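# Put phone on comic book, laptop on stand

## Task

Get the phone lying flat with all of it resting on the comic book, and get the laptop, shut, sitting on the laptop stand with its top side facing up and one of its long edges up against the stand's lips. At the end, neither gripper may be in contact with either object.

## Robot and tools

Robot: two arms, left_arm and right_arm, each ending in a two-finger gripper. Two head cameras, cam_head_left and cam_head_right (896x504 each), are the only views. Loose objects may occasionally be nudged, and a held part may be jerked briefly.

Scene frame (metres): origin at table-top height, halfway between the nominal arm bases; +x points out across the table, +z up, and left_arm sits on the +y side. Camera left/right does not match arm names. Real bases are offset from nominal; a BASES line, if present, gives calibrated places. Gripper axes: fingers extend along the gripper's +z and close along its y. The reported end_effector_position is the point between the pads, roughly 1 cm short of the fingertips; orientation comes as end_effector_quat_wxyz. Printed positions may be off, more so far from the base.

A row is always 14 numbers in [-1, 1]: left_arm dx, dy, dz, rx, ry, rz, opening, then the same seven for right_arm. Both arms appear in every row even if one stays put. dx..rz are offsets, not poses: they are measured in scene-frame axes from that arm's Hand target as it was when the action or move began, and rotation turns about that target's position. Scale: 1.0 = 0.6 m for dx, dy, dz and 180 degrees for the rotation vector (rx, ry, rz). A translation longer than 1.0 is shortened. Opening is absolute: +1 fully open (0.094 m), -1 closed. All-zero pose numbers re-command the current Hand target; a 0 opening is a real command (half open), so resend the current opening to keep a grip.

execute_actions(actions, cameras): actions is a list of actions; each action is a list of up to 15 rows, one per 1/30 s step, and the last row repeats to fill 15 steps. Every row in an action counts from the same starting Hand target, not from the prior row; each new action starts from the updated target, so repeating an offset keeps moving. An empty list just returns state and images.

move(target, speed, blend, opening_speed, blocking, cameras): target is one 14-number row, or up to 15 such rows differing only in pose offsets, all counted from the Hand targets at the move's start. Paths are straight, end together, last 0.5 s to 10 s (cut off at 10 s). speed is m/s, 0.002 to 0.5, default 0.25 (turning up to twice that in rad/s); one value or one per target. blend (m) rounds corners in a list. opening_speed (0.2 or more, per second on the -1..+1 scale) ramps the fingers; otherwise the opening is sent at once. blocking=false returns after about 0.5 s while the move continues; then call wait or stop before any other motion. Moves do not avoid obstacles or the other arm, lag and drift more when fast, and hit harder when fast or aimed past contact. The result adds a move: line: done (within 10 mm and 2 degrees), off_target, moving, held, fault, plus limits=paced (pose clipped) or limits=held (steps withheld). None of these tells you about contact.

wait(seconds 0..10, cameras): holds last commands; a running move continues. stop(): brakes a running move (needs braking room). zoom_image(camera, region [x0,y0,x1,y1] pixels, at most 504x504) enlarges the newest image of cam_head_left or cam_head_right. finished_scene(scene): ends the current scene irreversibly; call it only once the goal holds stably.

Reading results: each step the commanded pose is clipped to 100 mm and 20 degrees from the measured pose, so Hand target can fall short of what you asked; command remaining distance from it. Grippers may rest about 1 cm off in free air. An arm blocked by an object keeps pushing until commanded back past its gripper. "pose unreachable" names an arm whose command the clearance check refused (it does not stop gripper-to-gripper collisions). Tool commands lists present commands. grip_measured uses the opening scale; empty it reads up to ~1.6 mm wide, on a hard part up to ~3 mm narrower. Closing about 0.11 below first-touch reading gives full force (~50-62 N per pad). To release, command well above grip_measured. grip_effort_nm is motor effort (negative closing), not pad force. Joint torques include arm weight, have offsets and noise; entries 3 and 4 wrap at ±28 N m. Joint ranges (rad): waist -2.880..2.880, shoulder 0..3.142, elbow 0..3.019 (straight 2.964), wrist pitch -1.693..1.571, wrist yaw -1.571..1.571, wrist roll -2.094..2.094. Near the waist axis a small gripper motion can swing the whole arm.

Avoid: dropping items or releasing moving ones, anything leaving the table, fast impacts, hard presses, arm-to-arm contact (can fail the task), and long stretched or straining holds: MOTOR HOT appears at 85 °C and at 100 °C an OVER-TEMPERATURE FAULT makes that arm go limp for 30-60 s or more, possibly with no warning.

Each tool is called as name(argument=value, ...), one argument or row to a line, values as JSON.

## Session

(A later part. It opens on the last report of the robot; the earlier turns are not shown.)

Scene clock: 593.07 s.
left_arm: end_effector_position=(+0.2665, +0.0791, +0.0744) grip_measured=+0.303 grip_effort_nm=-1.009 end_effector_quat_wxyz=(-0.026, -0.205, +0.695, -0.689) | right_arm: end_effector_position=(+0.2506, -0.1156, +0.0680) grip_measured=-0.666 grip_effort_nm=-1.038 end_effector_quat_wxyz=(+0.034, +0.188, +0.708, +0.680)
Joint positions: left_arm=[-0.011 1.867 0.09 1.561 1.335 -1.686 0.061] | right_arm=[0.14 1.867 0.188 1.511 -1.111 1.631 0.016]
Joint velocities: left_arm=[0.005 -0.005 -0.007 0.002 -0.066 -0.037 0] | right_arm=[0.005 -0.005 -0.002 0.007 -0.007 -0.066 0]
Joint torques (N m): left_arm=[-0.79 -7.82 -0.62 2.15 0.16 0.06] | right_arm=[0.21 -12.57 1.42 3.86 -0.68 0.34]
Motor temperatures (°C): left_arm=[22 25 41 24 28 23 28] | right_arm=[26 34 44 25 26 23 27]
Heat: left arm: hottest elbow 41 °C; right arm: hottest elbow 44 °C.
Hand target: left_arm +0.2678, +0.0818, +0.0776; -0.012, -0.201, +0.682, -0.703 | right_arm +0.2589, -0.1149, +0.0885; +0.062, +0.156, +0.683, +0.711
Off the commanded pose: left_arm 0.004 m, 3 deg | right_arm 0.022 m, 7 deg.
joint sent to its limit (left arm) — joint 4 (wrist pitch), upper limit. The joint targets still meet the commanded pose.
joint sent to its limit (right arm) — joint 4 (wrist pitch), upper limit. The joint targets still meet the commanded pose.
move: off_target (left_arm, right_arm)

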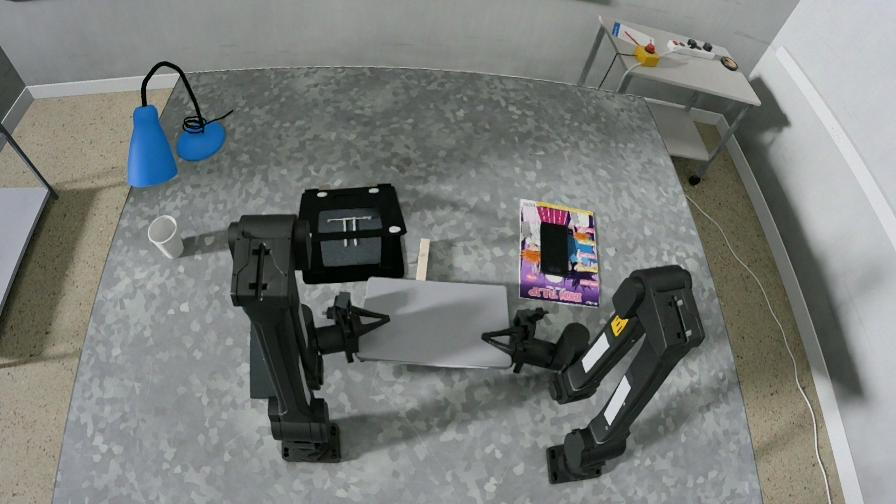

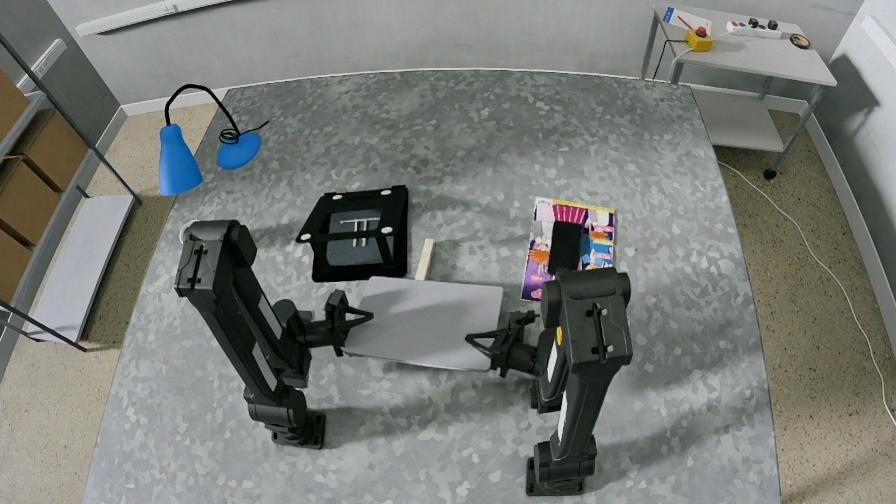

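move(
  target=[0.0,0.05,-0.0,0,0,0,0.5,0.0,0.0,0,0,0,0,-0.8],
  speed=0.08,
)

zoom_image(
  camera="cam_head_left",
  region=[310, 240, 570, 400],
)

zoom_image(
  camera="cam_head_left",
  region=[320, 270, 420, 370],
)

Scene clock: 612.03 s.
left_arm: end_effector_position=(+0.2650, +0.1079, +0.0779) grip_measured=+0.498 grip_effort_nm=0.129 end_effector_quat_wxyz=(-0.024, -0.205, +0.684, -0.699) | right_arm: end_effector_position=(+0.2498, -0.1155, +0.0667) grip_measured=-0.666 grip_effort_nm=-1.038 end_effector_quat_wxyz=(+0.024, +0.195, +0.707, +0.679)
Joint positions: left_arm=[0.139 1.878 0.09 1.565 1.479 -1.675 0.07] | right_arm=[0.14 1.872 0.188 1.511 -1.115 1.65 0.016]
Joint velocities: left_arm=[0.005 -0.005 0.007 -0.022 -0.051 0.022 0] | right_arm=[0.005 0.015 -0.022 -0.002 0.022 -0.022 -0.001]
Joint torques (N m): left_arm=[0.32 -7.12 -0.1 2.22 0.26 0.26] | right_arm=[0.09 -13.1 1.39 3.82 -0.53 0.17]
Motor temperatures (°C): left_arm=[22 26 39 24 28 23 28] | right_arm=[26 35 42 26 26 23 27]
Heat: left arm: hottest elbow 39 °C; right arm: hottest elbow 42 °C.
Hand target: left_arm +0.2682, +0.1115, +0.0775; -0.012, -0.201, +0.683, -0.702 | right_arm +0.2589, -0.1149, +0.0886; +0.062, +0.156, +0.683, +0.711
Off the commanded pose: left_arm 0.005 m, 2 deg | right_arm 0.024 m, 8 deg.
joint sent to its limit (left arm) — joint 4 (wrist pitch), upper limit. The joint targets still meet the commanded pose.
joint sent to its limit (right arm) — joint 4 (wrist pitch), upper limit. The joint targets still meet the commanded pose.
move: off_target (right_arm)

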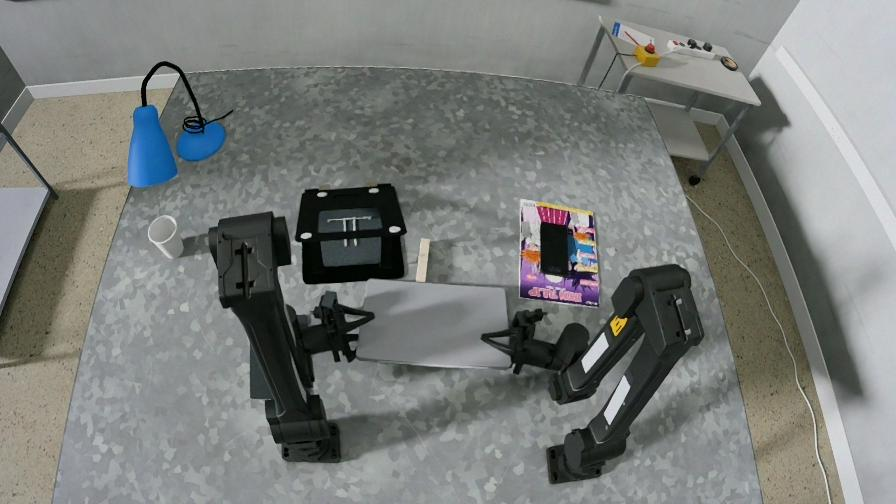

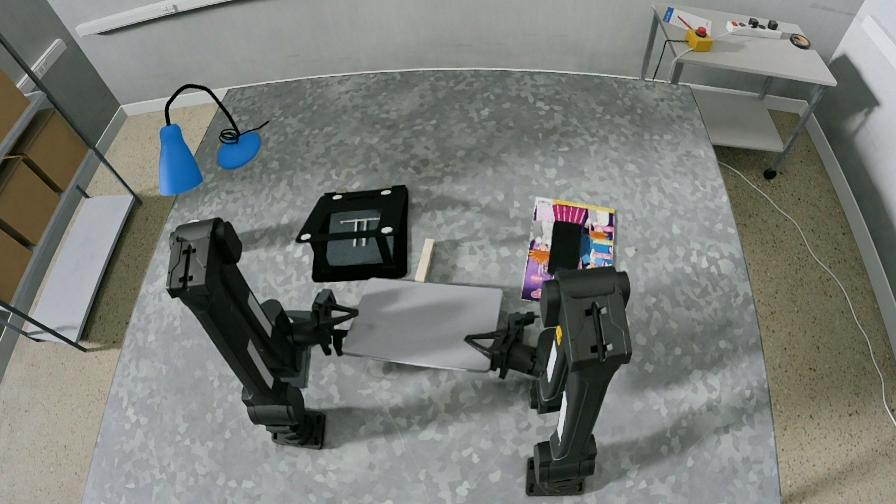

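Scaled by 1.938.

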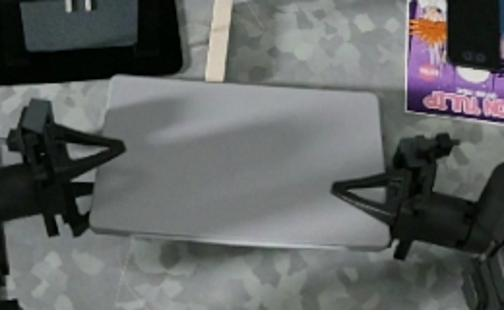

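Scaled by 5.040.

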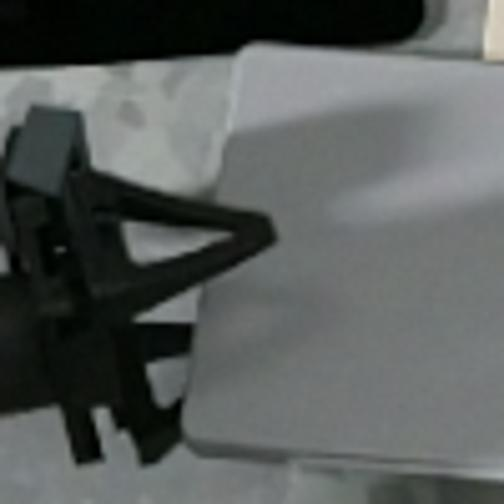

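move(
  target=[0.0,0.0,-0.038,0,0,0,0.5,0.0,0.0,0,0,0,0,-0.8],
  speed=0.06,
)

move(
  target=[0.0,0.0,0,0,0,0,-0.8,0.0,0.0,0,0,0,0,-0.8],
  speed=0.06,
  opening_speed=0.4,
)

zoom_image(
  camera="cam_head_left",
  region=[310, 240, 570, 400],
)

zoom_image(
  camera="cam_head_left",
  region=[320, 270, 420, 370],
)

Scene clock: 618.03 s.
left_arm: end_effector_position=(+0.2614, +0.1076, +0.0641) grip_measured=+0.498 grip_effort_nm=0.144 end_effector_quat_wxyz=(-0.014, -0.186, +0.690, -0.699) | right_arm: end_effector_position=(+0.2498, -0.1155, +0.0667) grip_measured=-0.666 grip_effort_nm=-1.033 end_effector_quat_wxyz=(+0.024, +0.195, +0.707, +0.679)
Joint positions: left_arm=[0.142 1.967 0.099 1.586 1.495 -1.573 0.07] | right_arm=[0.14 1.872 0.188 1.511 -1.115 1.65 0.016]
Joint velocities: left_arm=[-0.015 -0.015 -0.012 -0.007 -0.081 -0.037 -0.001] | right_arm=[-0.005 -0.005 0.002 -0.007 -0.007 -0.022 0.001]
Joint torques (N m): left_arm=[-0.38 -6.01 0.32 1.18 -0.29 0.16] | right_arm=[0.15 -12.92 1.33 3.81 -0.53 0.16]
Motor temperatures (°C): left_arm=[22 26 38 24 28 23 28] | right_arm=[26 35 41 26 26 23 27]
Heat: left arm: hottest elbow 38 °C; right arm: hottest elbow 41 °C.
Hand target: left_arm +0.2684, +0.1115, +0.0548; -0.012, -0.201, +0.683, -0.702 | right_arm +0.2589, -0.1149, +0.0886; +0.062, +0.156, +0.683, +0.711
Off the commanded pose: left_arm 0.012 m, 2 deg | right_arm 0.024 m, 8 deg.
joint read past its limit (left arm) — joint 4 (wrist pitch), upper limit.
joint sent to its limit (left arm) — joint 4 (wrist pitch), upper limit. The joint targets still meet the commanded pose.
joint sent to its limit (right arm) — joint 4 (wrist pitch), upper limit. The joint targets still meet the commanded pose.
move: off_target (left_arm, right_arm)

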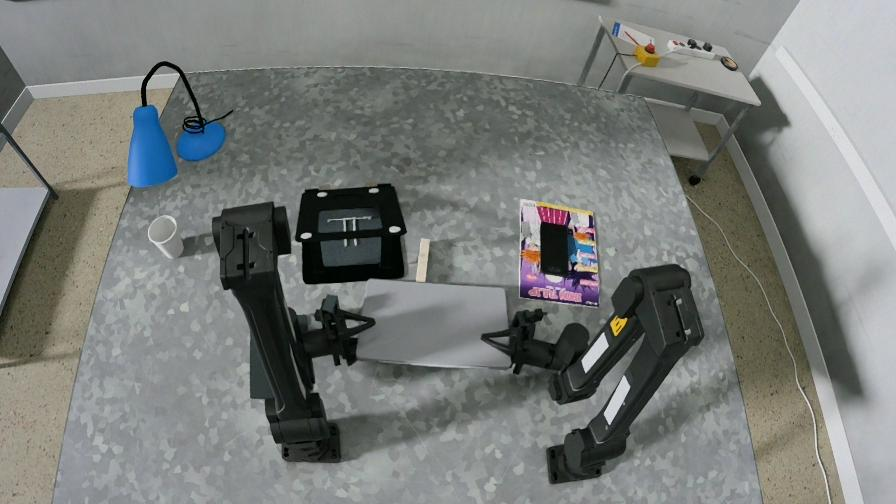

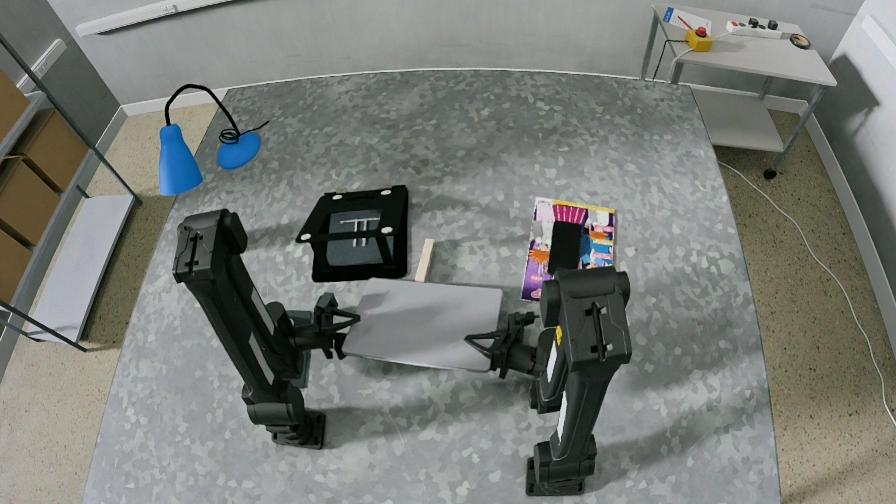

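Scene clock: 621.50 s.
left_arm: end_effector_position=(+0.2641, +0.1082, +0.0575) grip_measured=-0.642 grip_effort_nm=-0.999 end_effector_quat_wxyz=(-0.019, -0.196, +0.688, -0.698) | right_arm: end_effector_position=(+0.2499, -0.1154, +0.0674) grip_measured=-0.666 grip_effort_nm=-1.043 end_effector_quat_wxyz=(+0.018, +0.202, +0.704, +0.680)
Joint positions: left_arm=[0.142 1.999 0.109 1.586 1.487 -1.572 0.017] | right_arm=[0.14 1.872 0.188 1.516 -1.115 1.673 0.016]
Joint velocities: left_arm=[-0.005 -0.005 0.007 0.012 -0.022 0.007 0] | right_arm=[-0.005 -0.015 0.007 -0.002 -0.037 0.007 0.001]
Joint torques (N m): left_arm=[-0.5 -8.7 -0.96 1.14 0.1 0.21] | right_arm=[0.15 -13.04 1.39 3.62 -0.47 -0.05]
Motor temperatures (°C): left_arm=[22 26 38 24 28 23 28] | right_arm=[26 35 41 26 26 23 27]
Heat: left arm: hottest elbow 38 °C; right arm: hottest elbow 41 °C.
Hand target: left_arm +0.2684, +0.1115, +0.0548; -0.012, -0.201, +0.683, -0.702 | right_arm +0.2589, -0.1149, +0.0885; +0.062, +0.156, +0.683, +0.711
Off the commanded pose: left_arm 0.006 m, 1 deg | right_arm 0.023 m, 8 deg.
joint read past its limit (left arm) — joint 4 (wrist pitch), upper limit.
joint sent to its limit (left arm) — joint 4 (wrist pitch), upper limit. The joint targets still meet the commanded pose.
joint sent to its limit (right arm) — joint 4 (wrist pitch), upper limit. The joint targets still meet the commanded pose.
move: off_target (right_arm)

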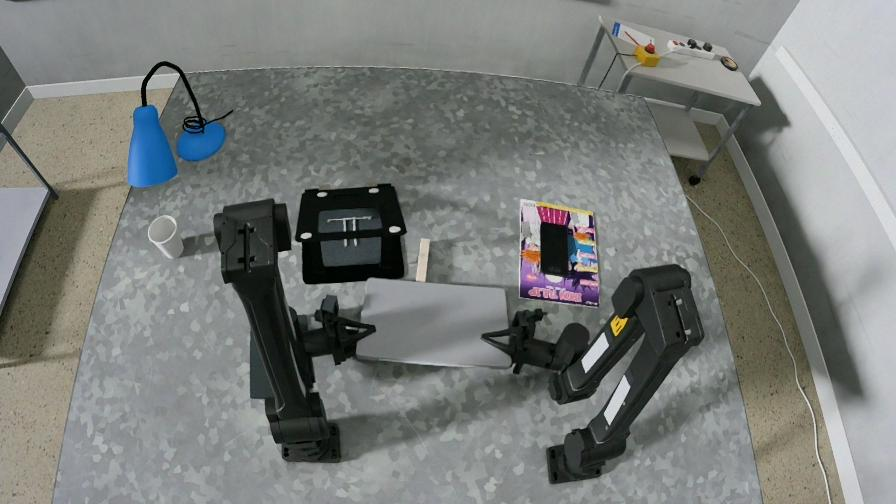

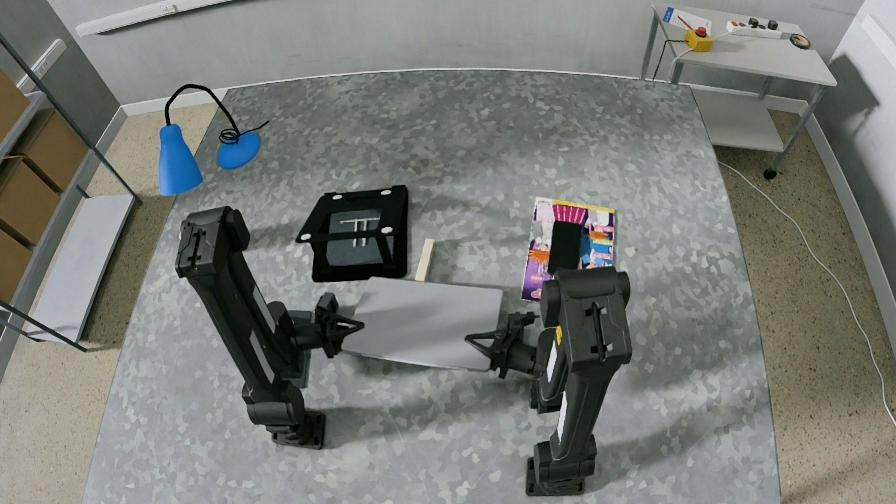

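Scaled by 1.938.

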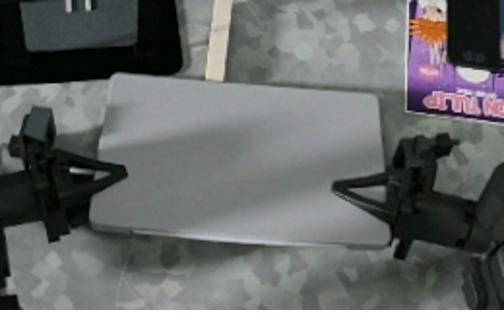

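Scaled by 5.040.

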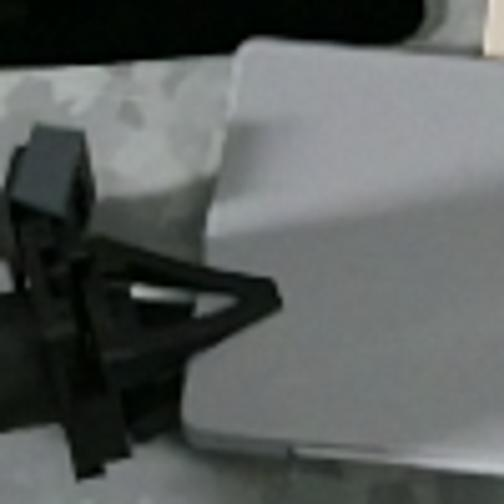

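move(
  target=[0.0,0.0,0,0,0,0,-0.8,0.0,0.0,-0.02,0,0,0,0.2],
  speed=0.06,
  opening_speed=0.8,
)

move(
  target=[0.0,0.0,0,0,0,0,-0.8,0.03,-0.055,-0.0,0,0,0,0.2],
  speed=0.06,
)

zoom_image(
  camera="cam_head_left",
  region=[310, 240, 570, 400],
)

zoom_image(
  camera="cam_head_right",
  region=[310, 240, 570, 400],
)

Scene clock: 627.43 s.
left_arm: end_effector_position=(+0.2652, +0.1085, +0.0571) grip_measured=-0.643 grip_effort_nm=-1.013 end_effector_quat_wxyz=(-0.015, -0.197, +0.689, -0.697) | right_arm: end_effector_position=(+0.2534, -0.1144, +0.0758) grip_measured=+0.198 grip_effort_nm=0.066 end_effector_quat_wxyz=(+0.046, +0.166, +0.704, +0.689)
Joint positions: left_arm=[0.142 1.999 0.109 1.586 1.479 -1.567 0.017] | right_arm=[0.138 1.873 0.2 1.565 -1.128 1.638 0.056]
Joint velocities: left_arm=[-0.005 -0.005 -0.007 -0.012 0.037 0.007 0] | right_arm=[-0.015 -0.005 -0.002 0.012 -0.066 -0.037 0]
Joint torques (N m): left_arm=[-0.56 -8 -0.87 1.13 0.33 0.1] | right_arm=[0.26 -9.82 1.22 1.94 -0.1 0]
Motor temperatures (°C): left_arm=[22 26 38 24 28 23 28] | right_arm=[26 35 40 26 26 23 27]
Heat: left arm: hottest elbow 38 °C; right arm: hottest elbow 40 °C.
Hand target: left_arm +0.2684, +0.1115, +0.0548; -0.012, -0.201, +0.683, -0.702 | right_arm +0.2587, -0.1149, +0.0766; +0.062, +0.156, +0.683, +0.711
Off the commanded pose: left_arm 0.005 m, 1 deg | right_arm 0.006 m, 4 deg.
joint read past its limit (left arm) — joint 4 (wrist pitch), upper limit.
joint sent to its limit (left arm) — joint 4 (wrist pitch), upper limit. The joint targets still meet the commanded pose.
joint sent to its limit (right arm) — joint 4 (wrist pitch), upper limit. The joint targets are off in orientation, not in position.
move: off_target (right_arm)

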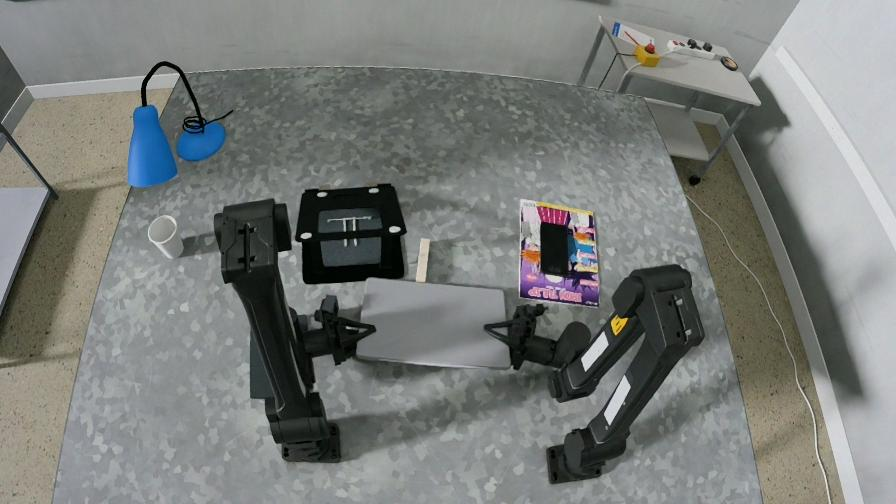

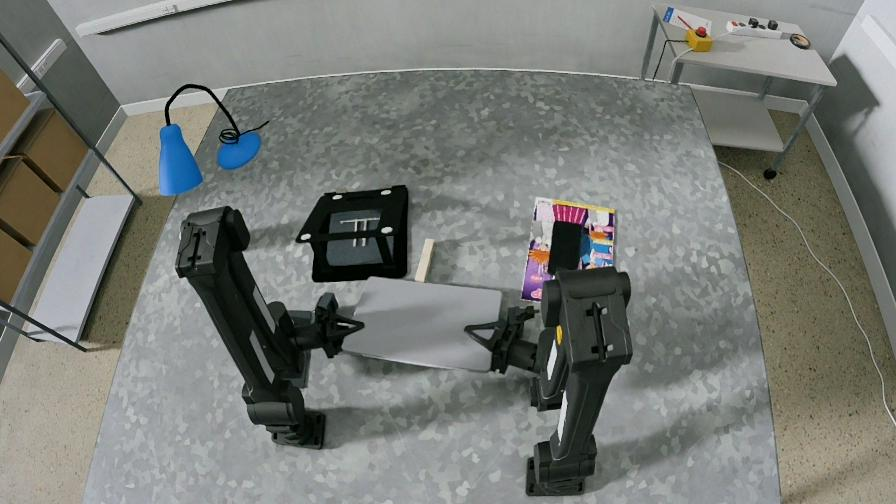

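Scene clock: 628.53 s.
left_arm: end_effector_position=(+0.2655, +0.1085, +0.0570) grip_measured=-0.643 grip_effort_nm=-1.009 end_effector_quat_wxyz=(-0.014, -0.198, +0.689, -0.697) | right_arm: end_effector_position=(+0.2638, -0.1420, +0.0771) grip_measured=+0.199 grip_effort_nm=0.051 end_effector_quat_wxyz=(+0.044, +0.155, +0.700, +0.696)
Joint positions: left_arm=[0.142 1.999 0.109 1.586 1.478 -1.567 0.017] | right_arm=[0.015 1.886 0.229 1.565 -1.268 1.638 0.056]
Joint velocities: left_arm=[-0.015 -0.015 0.002 -0.017 -0.037 -0.022 0] | right_arm=[-0.024 0.005 -0.017 -0.002 0.022 -0.022 0]
Joint torques (N m): left_arm=[-0.85 -9.11 -0.88 1.35 0.4 0.11] | right_arm=[-0.85 -9.47 2 1.89 0.1 0.15]
Motor temperatures (°C): left_arm=[22 26 38 24 28 23 28] | right_arm=[26 35 40 26 26 23 27]
Heat: left arm: hottest elbow 38 °C; right arm: hottest elbow 40 °C.
Hand target: left_arm +0.2683, +0.1115, +0.0548; -0.012, -0.201, +0.683, -0.702 | right_arm +0.2762, -0.1480, +0.0761; +0.062, +0.156, +0.683, +0.711
Off the commanded pose: left_arm 0.005 m, 1 deg | right_arm 0.014 m, 3 deg.
joint read past its limit (left arm) — joint 4 (wrist pitch), upper limit.
joint sent to its limit (left arm) — joint 4 (wrist pitch), upper limit. The joint targets still meet the commanded pose.
joint sent to its limit (right arm) — joint 4 (wrist pitch), upper limit. The joint targets still meet the commanded pose.
move: off_target (right_arm)

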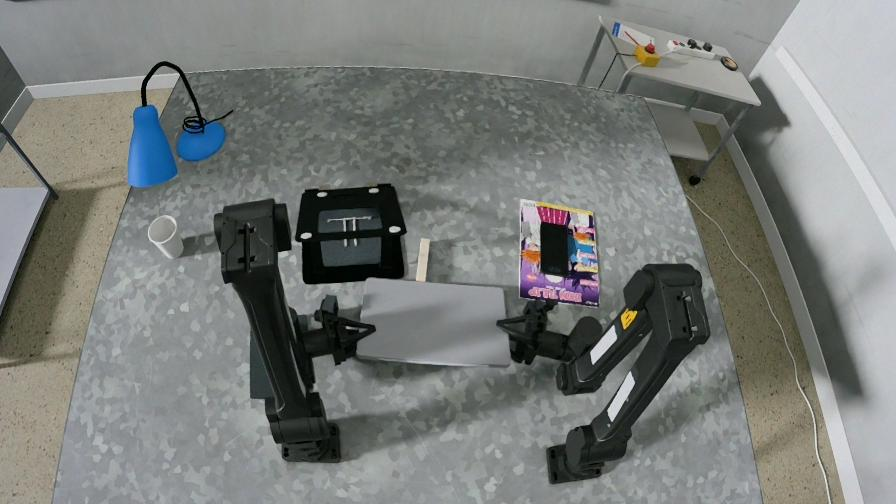

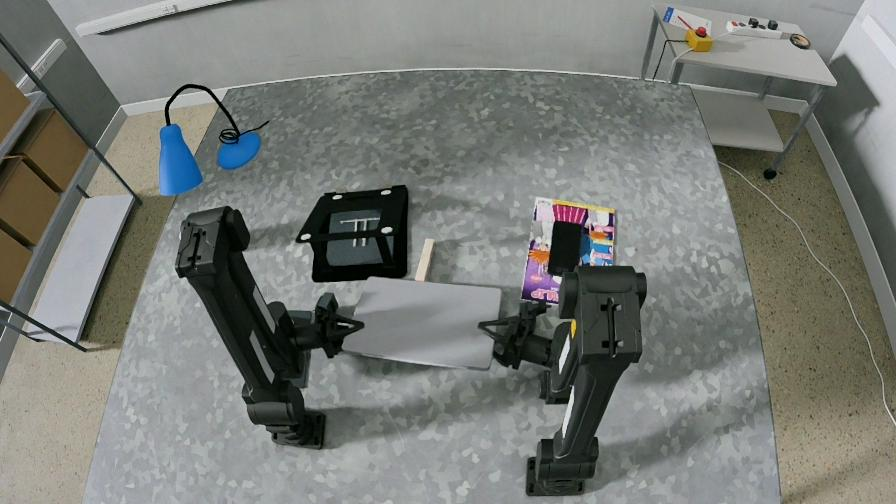

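Scaled by 1.938.

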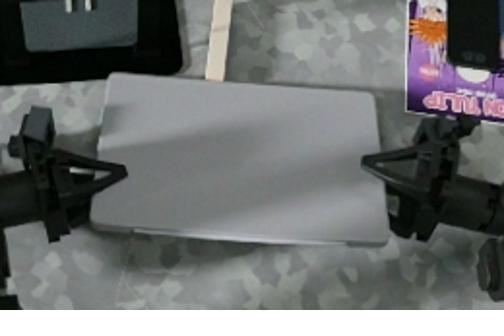

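Scaled by 1.938.

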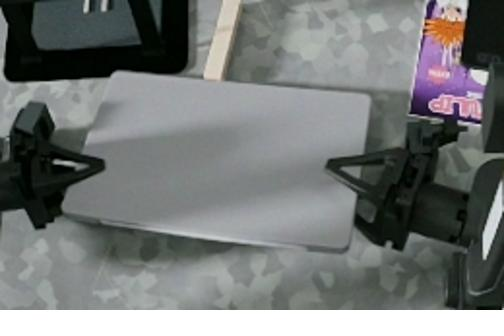

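move(
  target=[0.0,0.0,0,0,0,0,-0.8,0.0,0.0,-0.028,0,0,0,0.2],
  speed=0.06,
)

move(
  target=[0.0,0.0,0,0,0,0,-0.8,0.0,0.0,0,0,0,0,-0.8],
  speed=0.06,
  opening_speed=0.4,
)

zoom_image(
  camera="cam_head_left",
  region=[310, 240, 570, 400],
)

zoom_image(
  camera="cam_head_right",
  region=[310, 240, 570, 400],
)

Scene clock: 634.30 s.
left_arm: end_effector_position=(+0.2656, +0.1086, +0.0570) grip_measured=-0.643 grip_effort_nm=-1.009 end_effector_quat_wxyz=(-0.013, -0.197, +0.689, -0.697) | right_arm: end_effector_position=(+0.2714, -0.1444, +0.0639) grip_measured=+0.199 grip_effort_nm=0.051 end_effector_quat_wxyz=(+0.049, +0.156, +0.703, +0.692)
Joint positions: left_arm=[0.142 1.999 0.109 1.586 1.477 -1.565 0.017] | right_arm=[0.007 1.942 0.253 1.565 -1.268 1.601 0.056]
Joint velocities: left_arm=[-0.015 -0.005 -0.002 0.007 -0.007 -0.037 -0.001] | right_arm=[0.015 -0.005 -0.007 -0.007 -0.022 -0.007 0.001]
Joint torques (N m): left_arm=[-0.5 -8 -1.01 1.17 0.44 0.08] | right_arm=[-0.38 -9.41 0.81 1.89 -0.07 0.01]
Motor temperatures (°C): left_arm=[22 26 37 24 28 23 28] | right_arm=[26 35 40 26 25 23 27]
Heat: left arm: hottest elbow 37 °C; right arm: hottest elbow 40 °C.
Hand target: left_arm +0.2684, +0.1115, +0.0548; -0.012, -0.201, +0.683, -0.702 | right_arm +0.2760, -0.1481, +0.0594; +0.062, +0.156, +0.683, +0.711
Off the commanded pose: left_arm 0.005 m, 1 deg | right_arm 0.008 m, 3 deg.
joint read past its limit (left arm) — joint 4 (wrist pitch), upper limit.
joint sent to its limit (left arm) — joint 4 (wrist pitch), upper limit. The joint targets still meet the commanded pose.
joint sent to its limit (right arm) — joint 4 (wrist pitch), upper limit. The joint targets are off in orientation, not in position.
move: off_target (right_arm)

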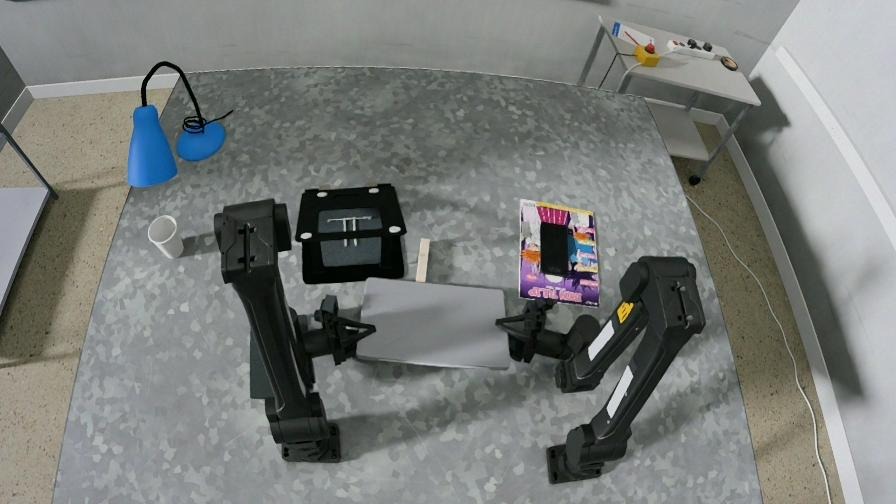

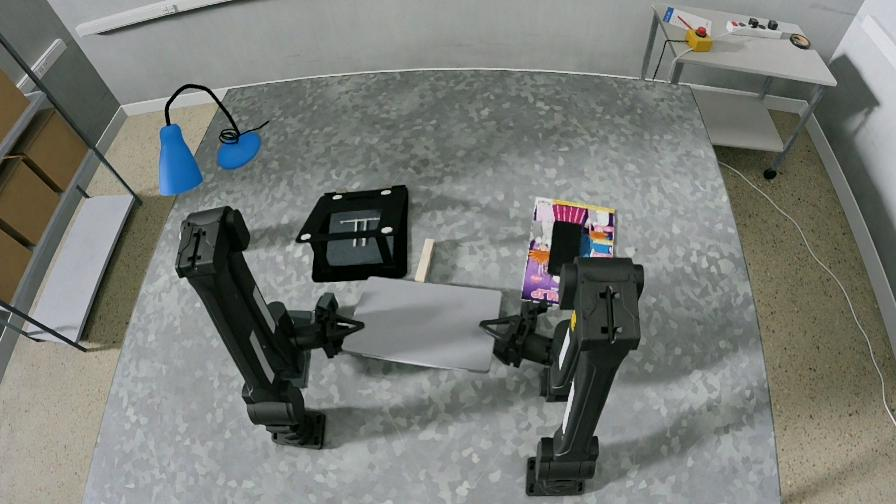

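Scene clock: 637.03 s.
left_arm: end_effector_position=(+0.2650, +0.1084, +0.0571) grip_measured=-0.643 grip_effort_nm=-1.009 end_effector_quat_wxyz=(-0.010, -0.192, +0.690, -0.697) | right_arm: end_effector_position=(+0.2700, -0.1445, +0.0574) grip_measured=-0.651 grip_effort_nm=-1.018 end_effector_quat_wxyz=(+0.033, +0.172, +0.702, +0.691)
Joint positions: left_arm=[0.142 2 0.109 1.586 1.481 -1.554 0.017] | right_arm=[0.007 1.964 0.253 1.565 -1.267 1.623 0.016]
Joint velocities: left_arm=[0.005 0.005 -0.022 0.007 0.037 0.081 0.001] | right_arm=[-0.005 -0.005 -0.007 0.017 -0.007 0.022 0]
Joint torques (N m): left_arm=[-0.56 -8.35 -0.87 1.25 0.35 0] | right_arm=[-0.26 -11.63 0.72 1.89 -0.15 -0.24]
Motor temperatures (°C): left_arm=[22 26 37 24 28 23 28] | right_arm=[26 35 39 25 25 23 27]
Heat: left arm: hottest elbow 37 °C; right arm: hottest elbow 39 °C.
Hand target: left_arm +0.2684, +0.1115, +0.0548; -0.012, -0.201, +0.683, -0.702 | right_arm +0.2759, -0.1479, +0.0594; +0.062, +0.156, +0.683, +0.711
Off the commanded pose: left_arm 0.005 m, 1 deg | right_arm 0.007 m, 5 deg.
joint read past its limit (left arm) — joint 4 (wrist pitch), upper limit.
joint sent to its limit (left arm) — joint 4 (wrist pitch), upper limit. The joint targets still meet the commanded pose.
joint sent to its limit (right arm) — joint 4 (wrist pitch), upper limit. The joint targets are off in orientation, not in position.
move: off_target (right_arm)

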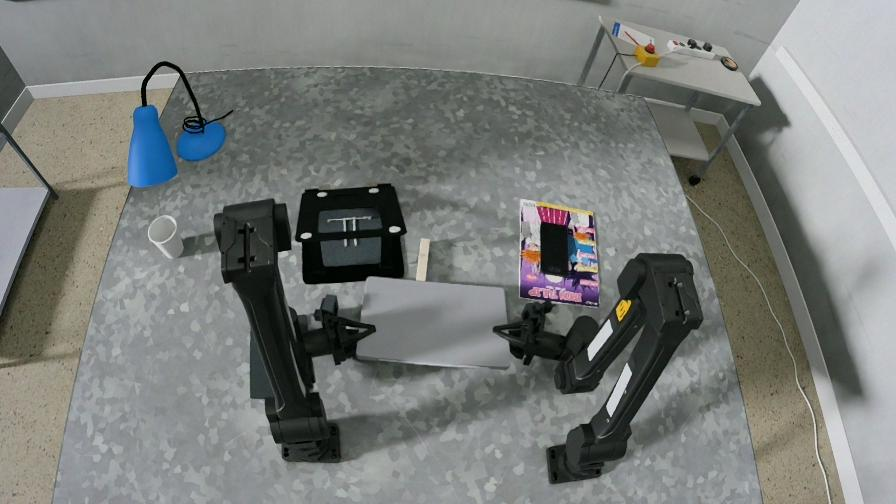

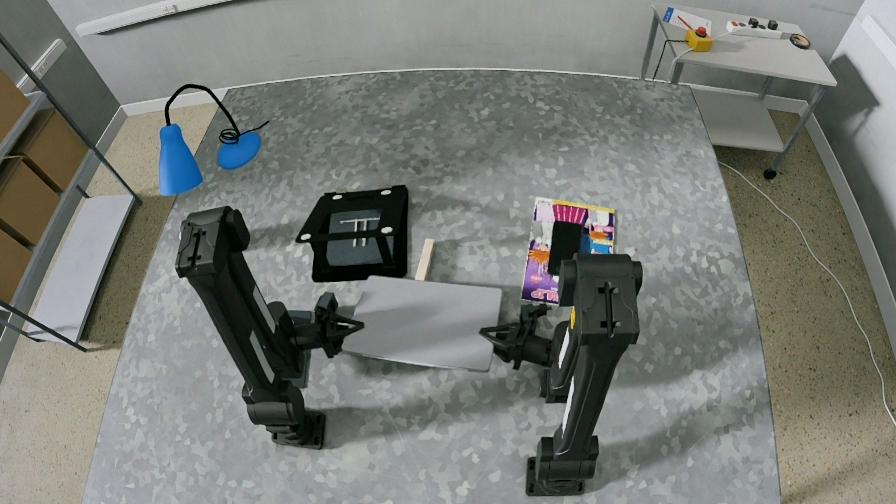

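Scaled by 1.938.

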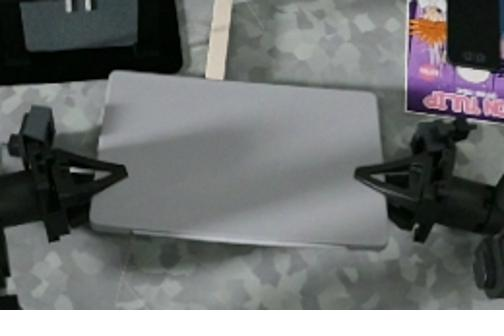

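Scaled by 1.938.

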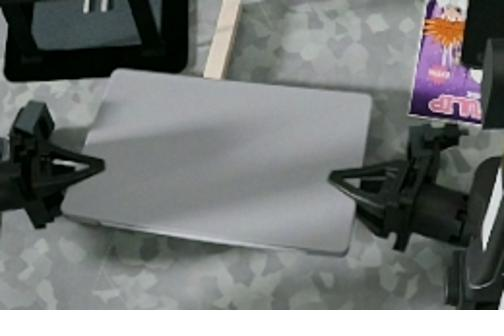

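move(
  target=[
    [-0.05,0.0,0.1,0,0,0,-0.8,-0.05,0.0,0.1,0,0,0,-0.8],
    [-0.05,0.0,0.35,0,0,0,-0.8,-0.05,0.0,0.35,0,0,0,-0.8],
  ],
  speed=0.1,
  blend=0.02,
)

zoom_image(
  camera="cam_head_left",
  region=[280, 200, 600, 400],
)

zoom_image(
  camera="cam_head_right",
  region=[280, 200, 600, 400],
)

Scene clock: 642.47 s.
left_arm: end_effector_position=(+0.2475, +0.1064, +0.0795) grip_measured=-0.647 grip_effort_nm=-1.009 end_effector_quat_wxyz=(-0.014, -0.190, +0.688, -0.700) | right_arm: end_effector_position=(+0.2486, -0.1462, +0.0893) grip_measured=-0.654 grip_effort_nm=-1.038 end_effector_quat_wxyz=(+0.034, +0.191, +0.692, +0.695)
Joint positions: left_arm=[0.148 1.865 0.048 1.549 1.494 -1.592 0.017] | right_arm=[0.007 1.806 0.166 1.545 -1.239 1.702 0.016]
Joint velocities: left_arm=[0.005 -0.005 -0.002 0.002 -0.051 0.066 -0.001] | right_arm=[-0.005 -0.015 0.007 0.002 0.066 -0.051 0]
Joint torques (N m): left_arm=[-1.44 -7.41 0.01 1.32 -0.19 0.12] | right_arm=[-0.03 -15.56 0.68 2.61 -0.67 0.25]
Motor temperatures (°C): left_arm=[22 26 37 24 28 23 28] | right_arm=[26 35 39 25 25 23 27]
Heat: left arm: hottest elbow 37 °C; right arm: hottest elbow 39 °C.
Hand target: left_arm +0.2523, +0.1070, +0.0775; -0.009, -0.191, +0.689, -0.699 | right_arm +0.2507, -0.1477, +0.1144; +0.061, +0.156, +0.686, +0.708
Off the commanded pose: left_arm 0.186 m, 1 deg | right_arm 0.180 m, 6 deg.
joint sent to its limit (right arm) — joint 4 (wrist pitch), upper limit.
move: held (left_arm; a check stopped the path), off_target (right_arm; braked when a check withheld steps of left_arm); path passed 0 of 2 targets; limits=held
pose unreachable (left arm): on one or more control steps of this call, first in action 0 (counted from 0), this arm could not follow its commanded pose, so it was not sent that pose on those steps. It may still have moved: this result reports where it is.
cause: moving toward the commanded pose would bring two parts of the arm too close to each other (its shoulder (the part past joint 1) and its forearm (the part past joint 3), with joints 2 (shoulder) and 3 (elbow) between them).

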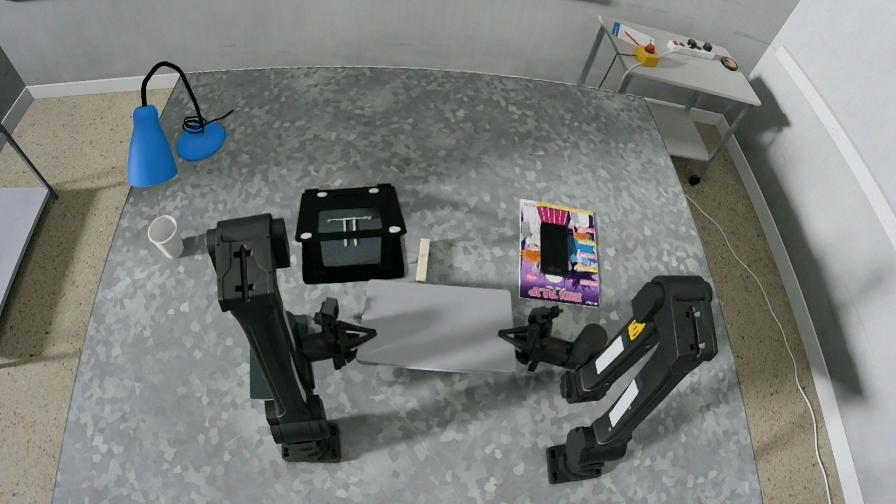

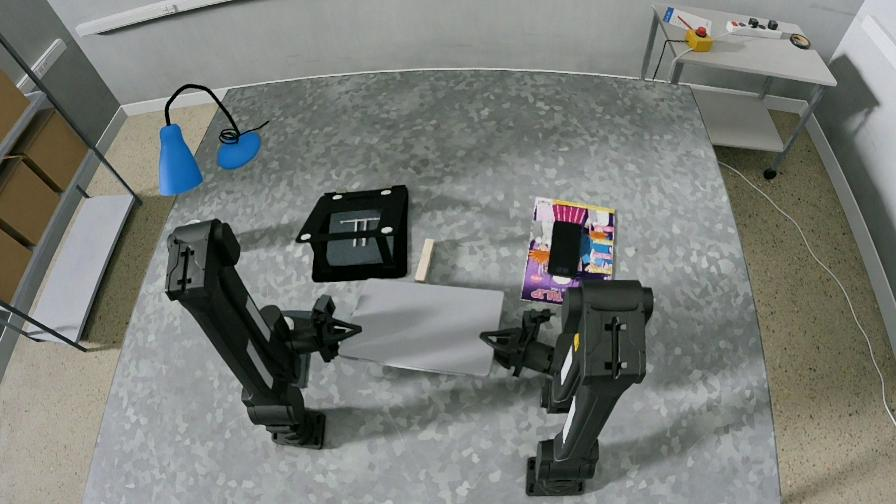

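Scaled by 1.575.

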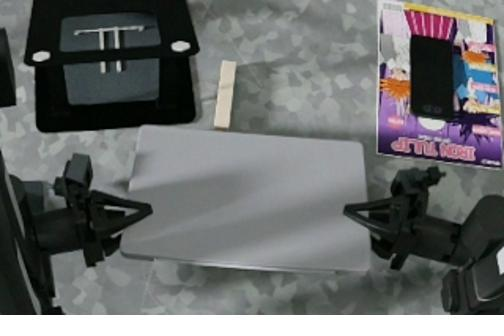

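Scaled by 1.575.

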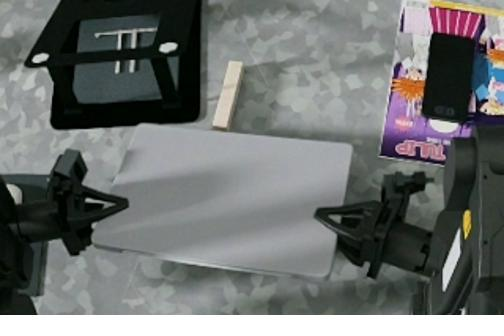

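move(
  target=[
    [0.03,0.0,0.15,0,0,0,-0.8,0.02,0.0,0.1,0,0,0,-0.8],
    [0.03,0.0,0.4,0,0,0,-0.8,0.02,0.0,0.36,0,0,0,-0.8],
  ],
  speed=0.1,
  blend=0.02,
)

zoom_image(
  camera="cam_head_left",
  region=[280, 200, 600, 400],
)

zoom_image(
  camera="cam_head_right",
  region=[280, 200, 600, 400],
)

Scene clock: 649.57 s.
left_arm: end_effector_position=(+0.2509, +0.1055, +0.2525) grip_measured=-0.640 grip_effort_nm=-1.009 end_effector_quat_wxyz=(-0.046, -0.220, +0.672, -0.706) | right_arm: end_effector_position=(+0.2513, -0.1479, +0.2619) grip_measured=-0.652 grip_effort_nm=-1.043 end_effector_quat_wxyz=(+0.006, +0.218, +0.689, +0.691)
Joint positions: left_arm=[0.14 0.625 0.209 0.413 1.488 -1.948 0.017] | right_arm=[-0.001 0.82 0.347 0.335 -1.248 1.737 0.016]
Joint velocities: left_arm=[-0.015 0.024 -0.012 -0.007 -0.066 0.022 0.001] | right_arm=[-0.005 0.005 -0.002 -0.012 -0.095 -0.037 0.001]
Joint torques (N m): left_arm=[-1.2 -2.84 22.06 1.2 -0.15 -0.41] | right_arm=[0.15 -6.95 17.01 1.91 -0.59 0.06]
Motor temperatures (°C): left_arm=[22 26 38 24 28 24 29] | right_arm=[26 35 40 25 25 23 27]
Heat: left arm: hottest elbow 38 °C; right arm: hottest elbow 40 °C.
Hand target: left_arm +0.2703, +0.1073, +0.3151; -0.009, -0.190, +0.688, -0.700 | right_arm +0.2676, -0.1486, +0.3300; +0.061, +0.156, +0.686, +0.708
Off the commanded pose: left_arm 0.068 m, 6 deg | right_arm 0.069 m, 10 deg.
move: off_target (left_arm, right_arm)

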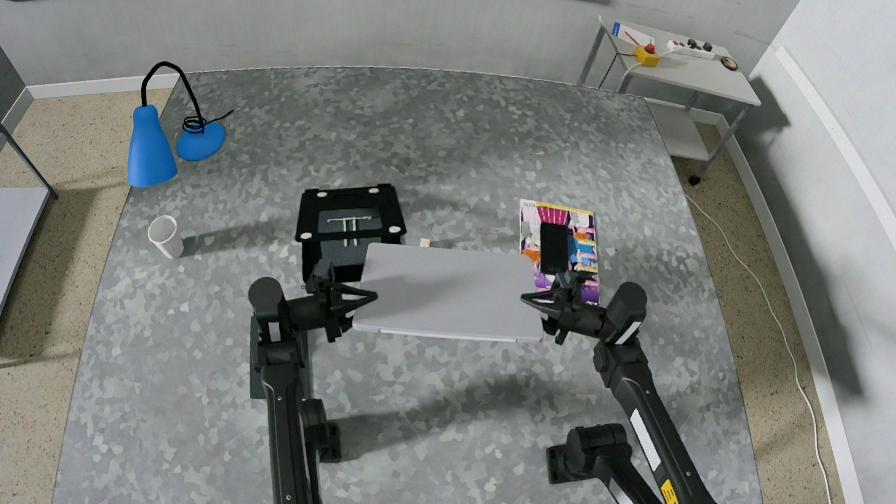

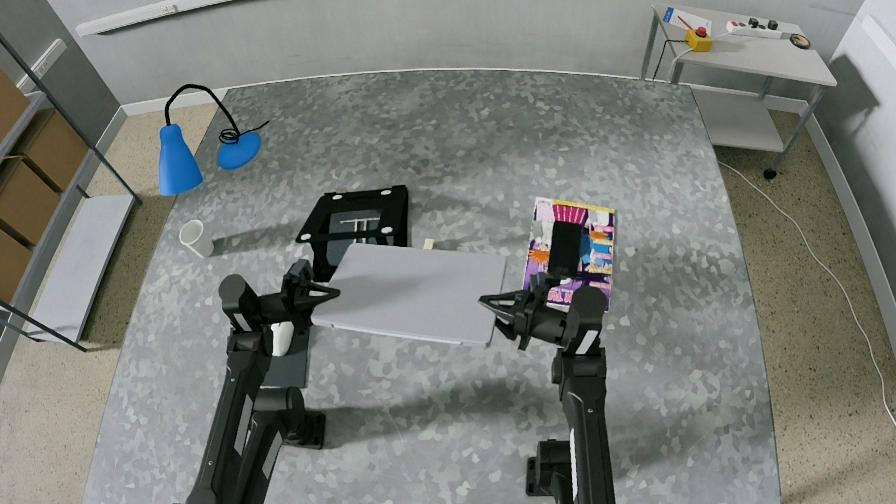

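Scaled by 1.575.

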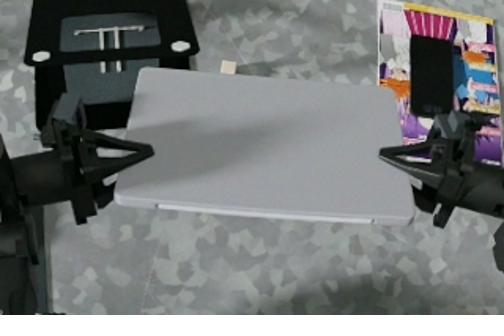

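Scaled by 1.575.

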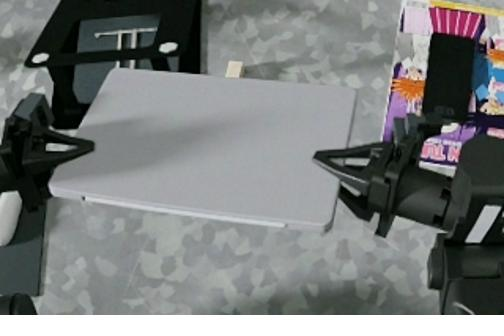

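execute_actions(
  actions=[],
)

Scene clock: 659.57 s.
left_arm: end_effector_position=(+0.2509, +0.1055, +0.2525) grip_measured=-0.640 grip_effort_nm=-1.009 end_effector_quat_wxyz=(-0.045, -0.220, +0.672, -0.706) | right_arm: end_effector_position=(+0.2513, -0.1479, +0.2619) grip_measured=-0.652 grip_effort_nm=-1.033 end_effector_quat_wxyz=(+0.006, +0.218, +0.689, +0.691)
Joint positions: left_arm=[0.14 0.625 0.209 0.413 1.488 -1.948 0.017] | right_arm=[-0.001 0.82 0.347 0.335 -1.248 1.737 0.016]
Joint velocities: left_arm=[0.005 -0.005 0.002 -0.017 -0.022 -0.022 -0.001] | right_arm=[-0.005 -0.005 0.002 0.007 -0.051 0.037 0]
Joint torques (N m): left_arm=[-1.44 -3.25 22.28 1.42 -0.15 -0.41] | right_arm=[0.03 -6.89 17.03 1.91 -0.6 0.06]
Motor temperatures (°C): left_arm=[22 26 44 24 28 24 29] | right_arm=[26 35 48 25 26 23 28]
Heat: left arm: hottest elbow 44 °C; right arm: hottest elbow 48 °C.
Hand target: left_arm +0.2703, +0.1073, +0.3151; -0.009, -0.190, +0.688, -0.700 | right_arm +0.2676, -0.1486, +0.3300; +0.061, +0.156, +0.686, +0.708
Tool commands: left_gripper/opening=-0.8 right_gripper/opening=-0.8
Off the commanded pose: left_arm 0.068 m, 6 deg | right_arm 0.069 m, 10 deg.

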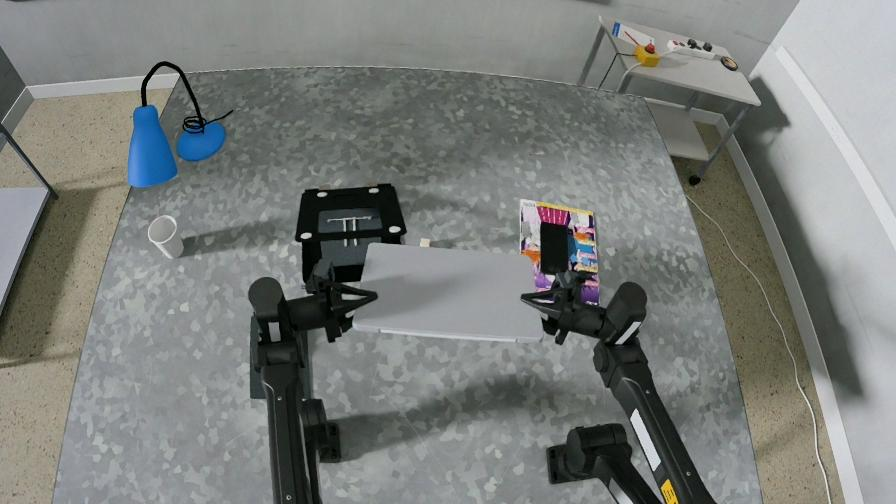

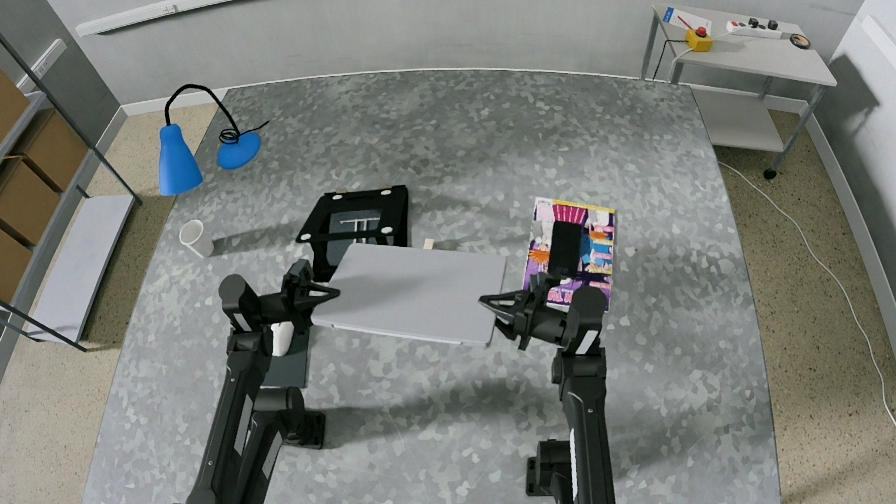

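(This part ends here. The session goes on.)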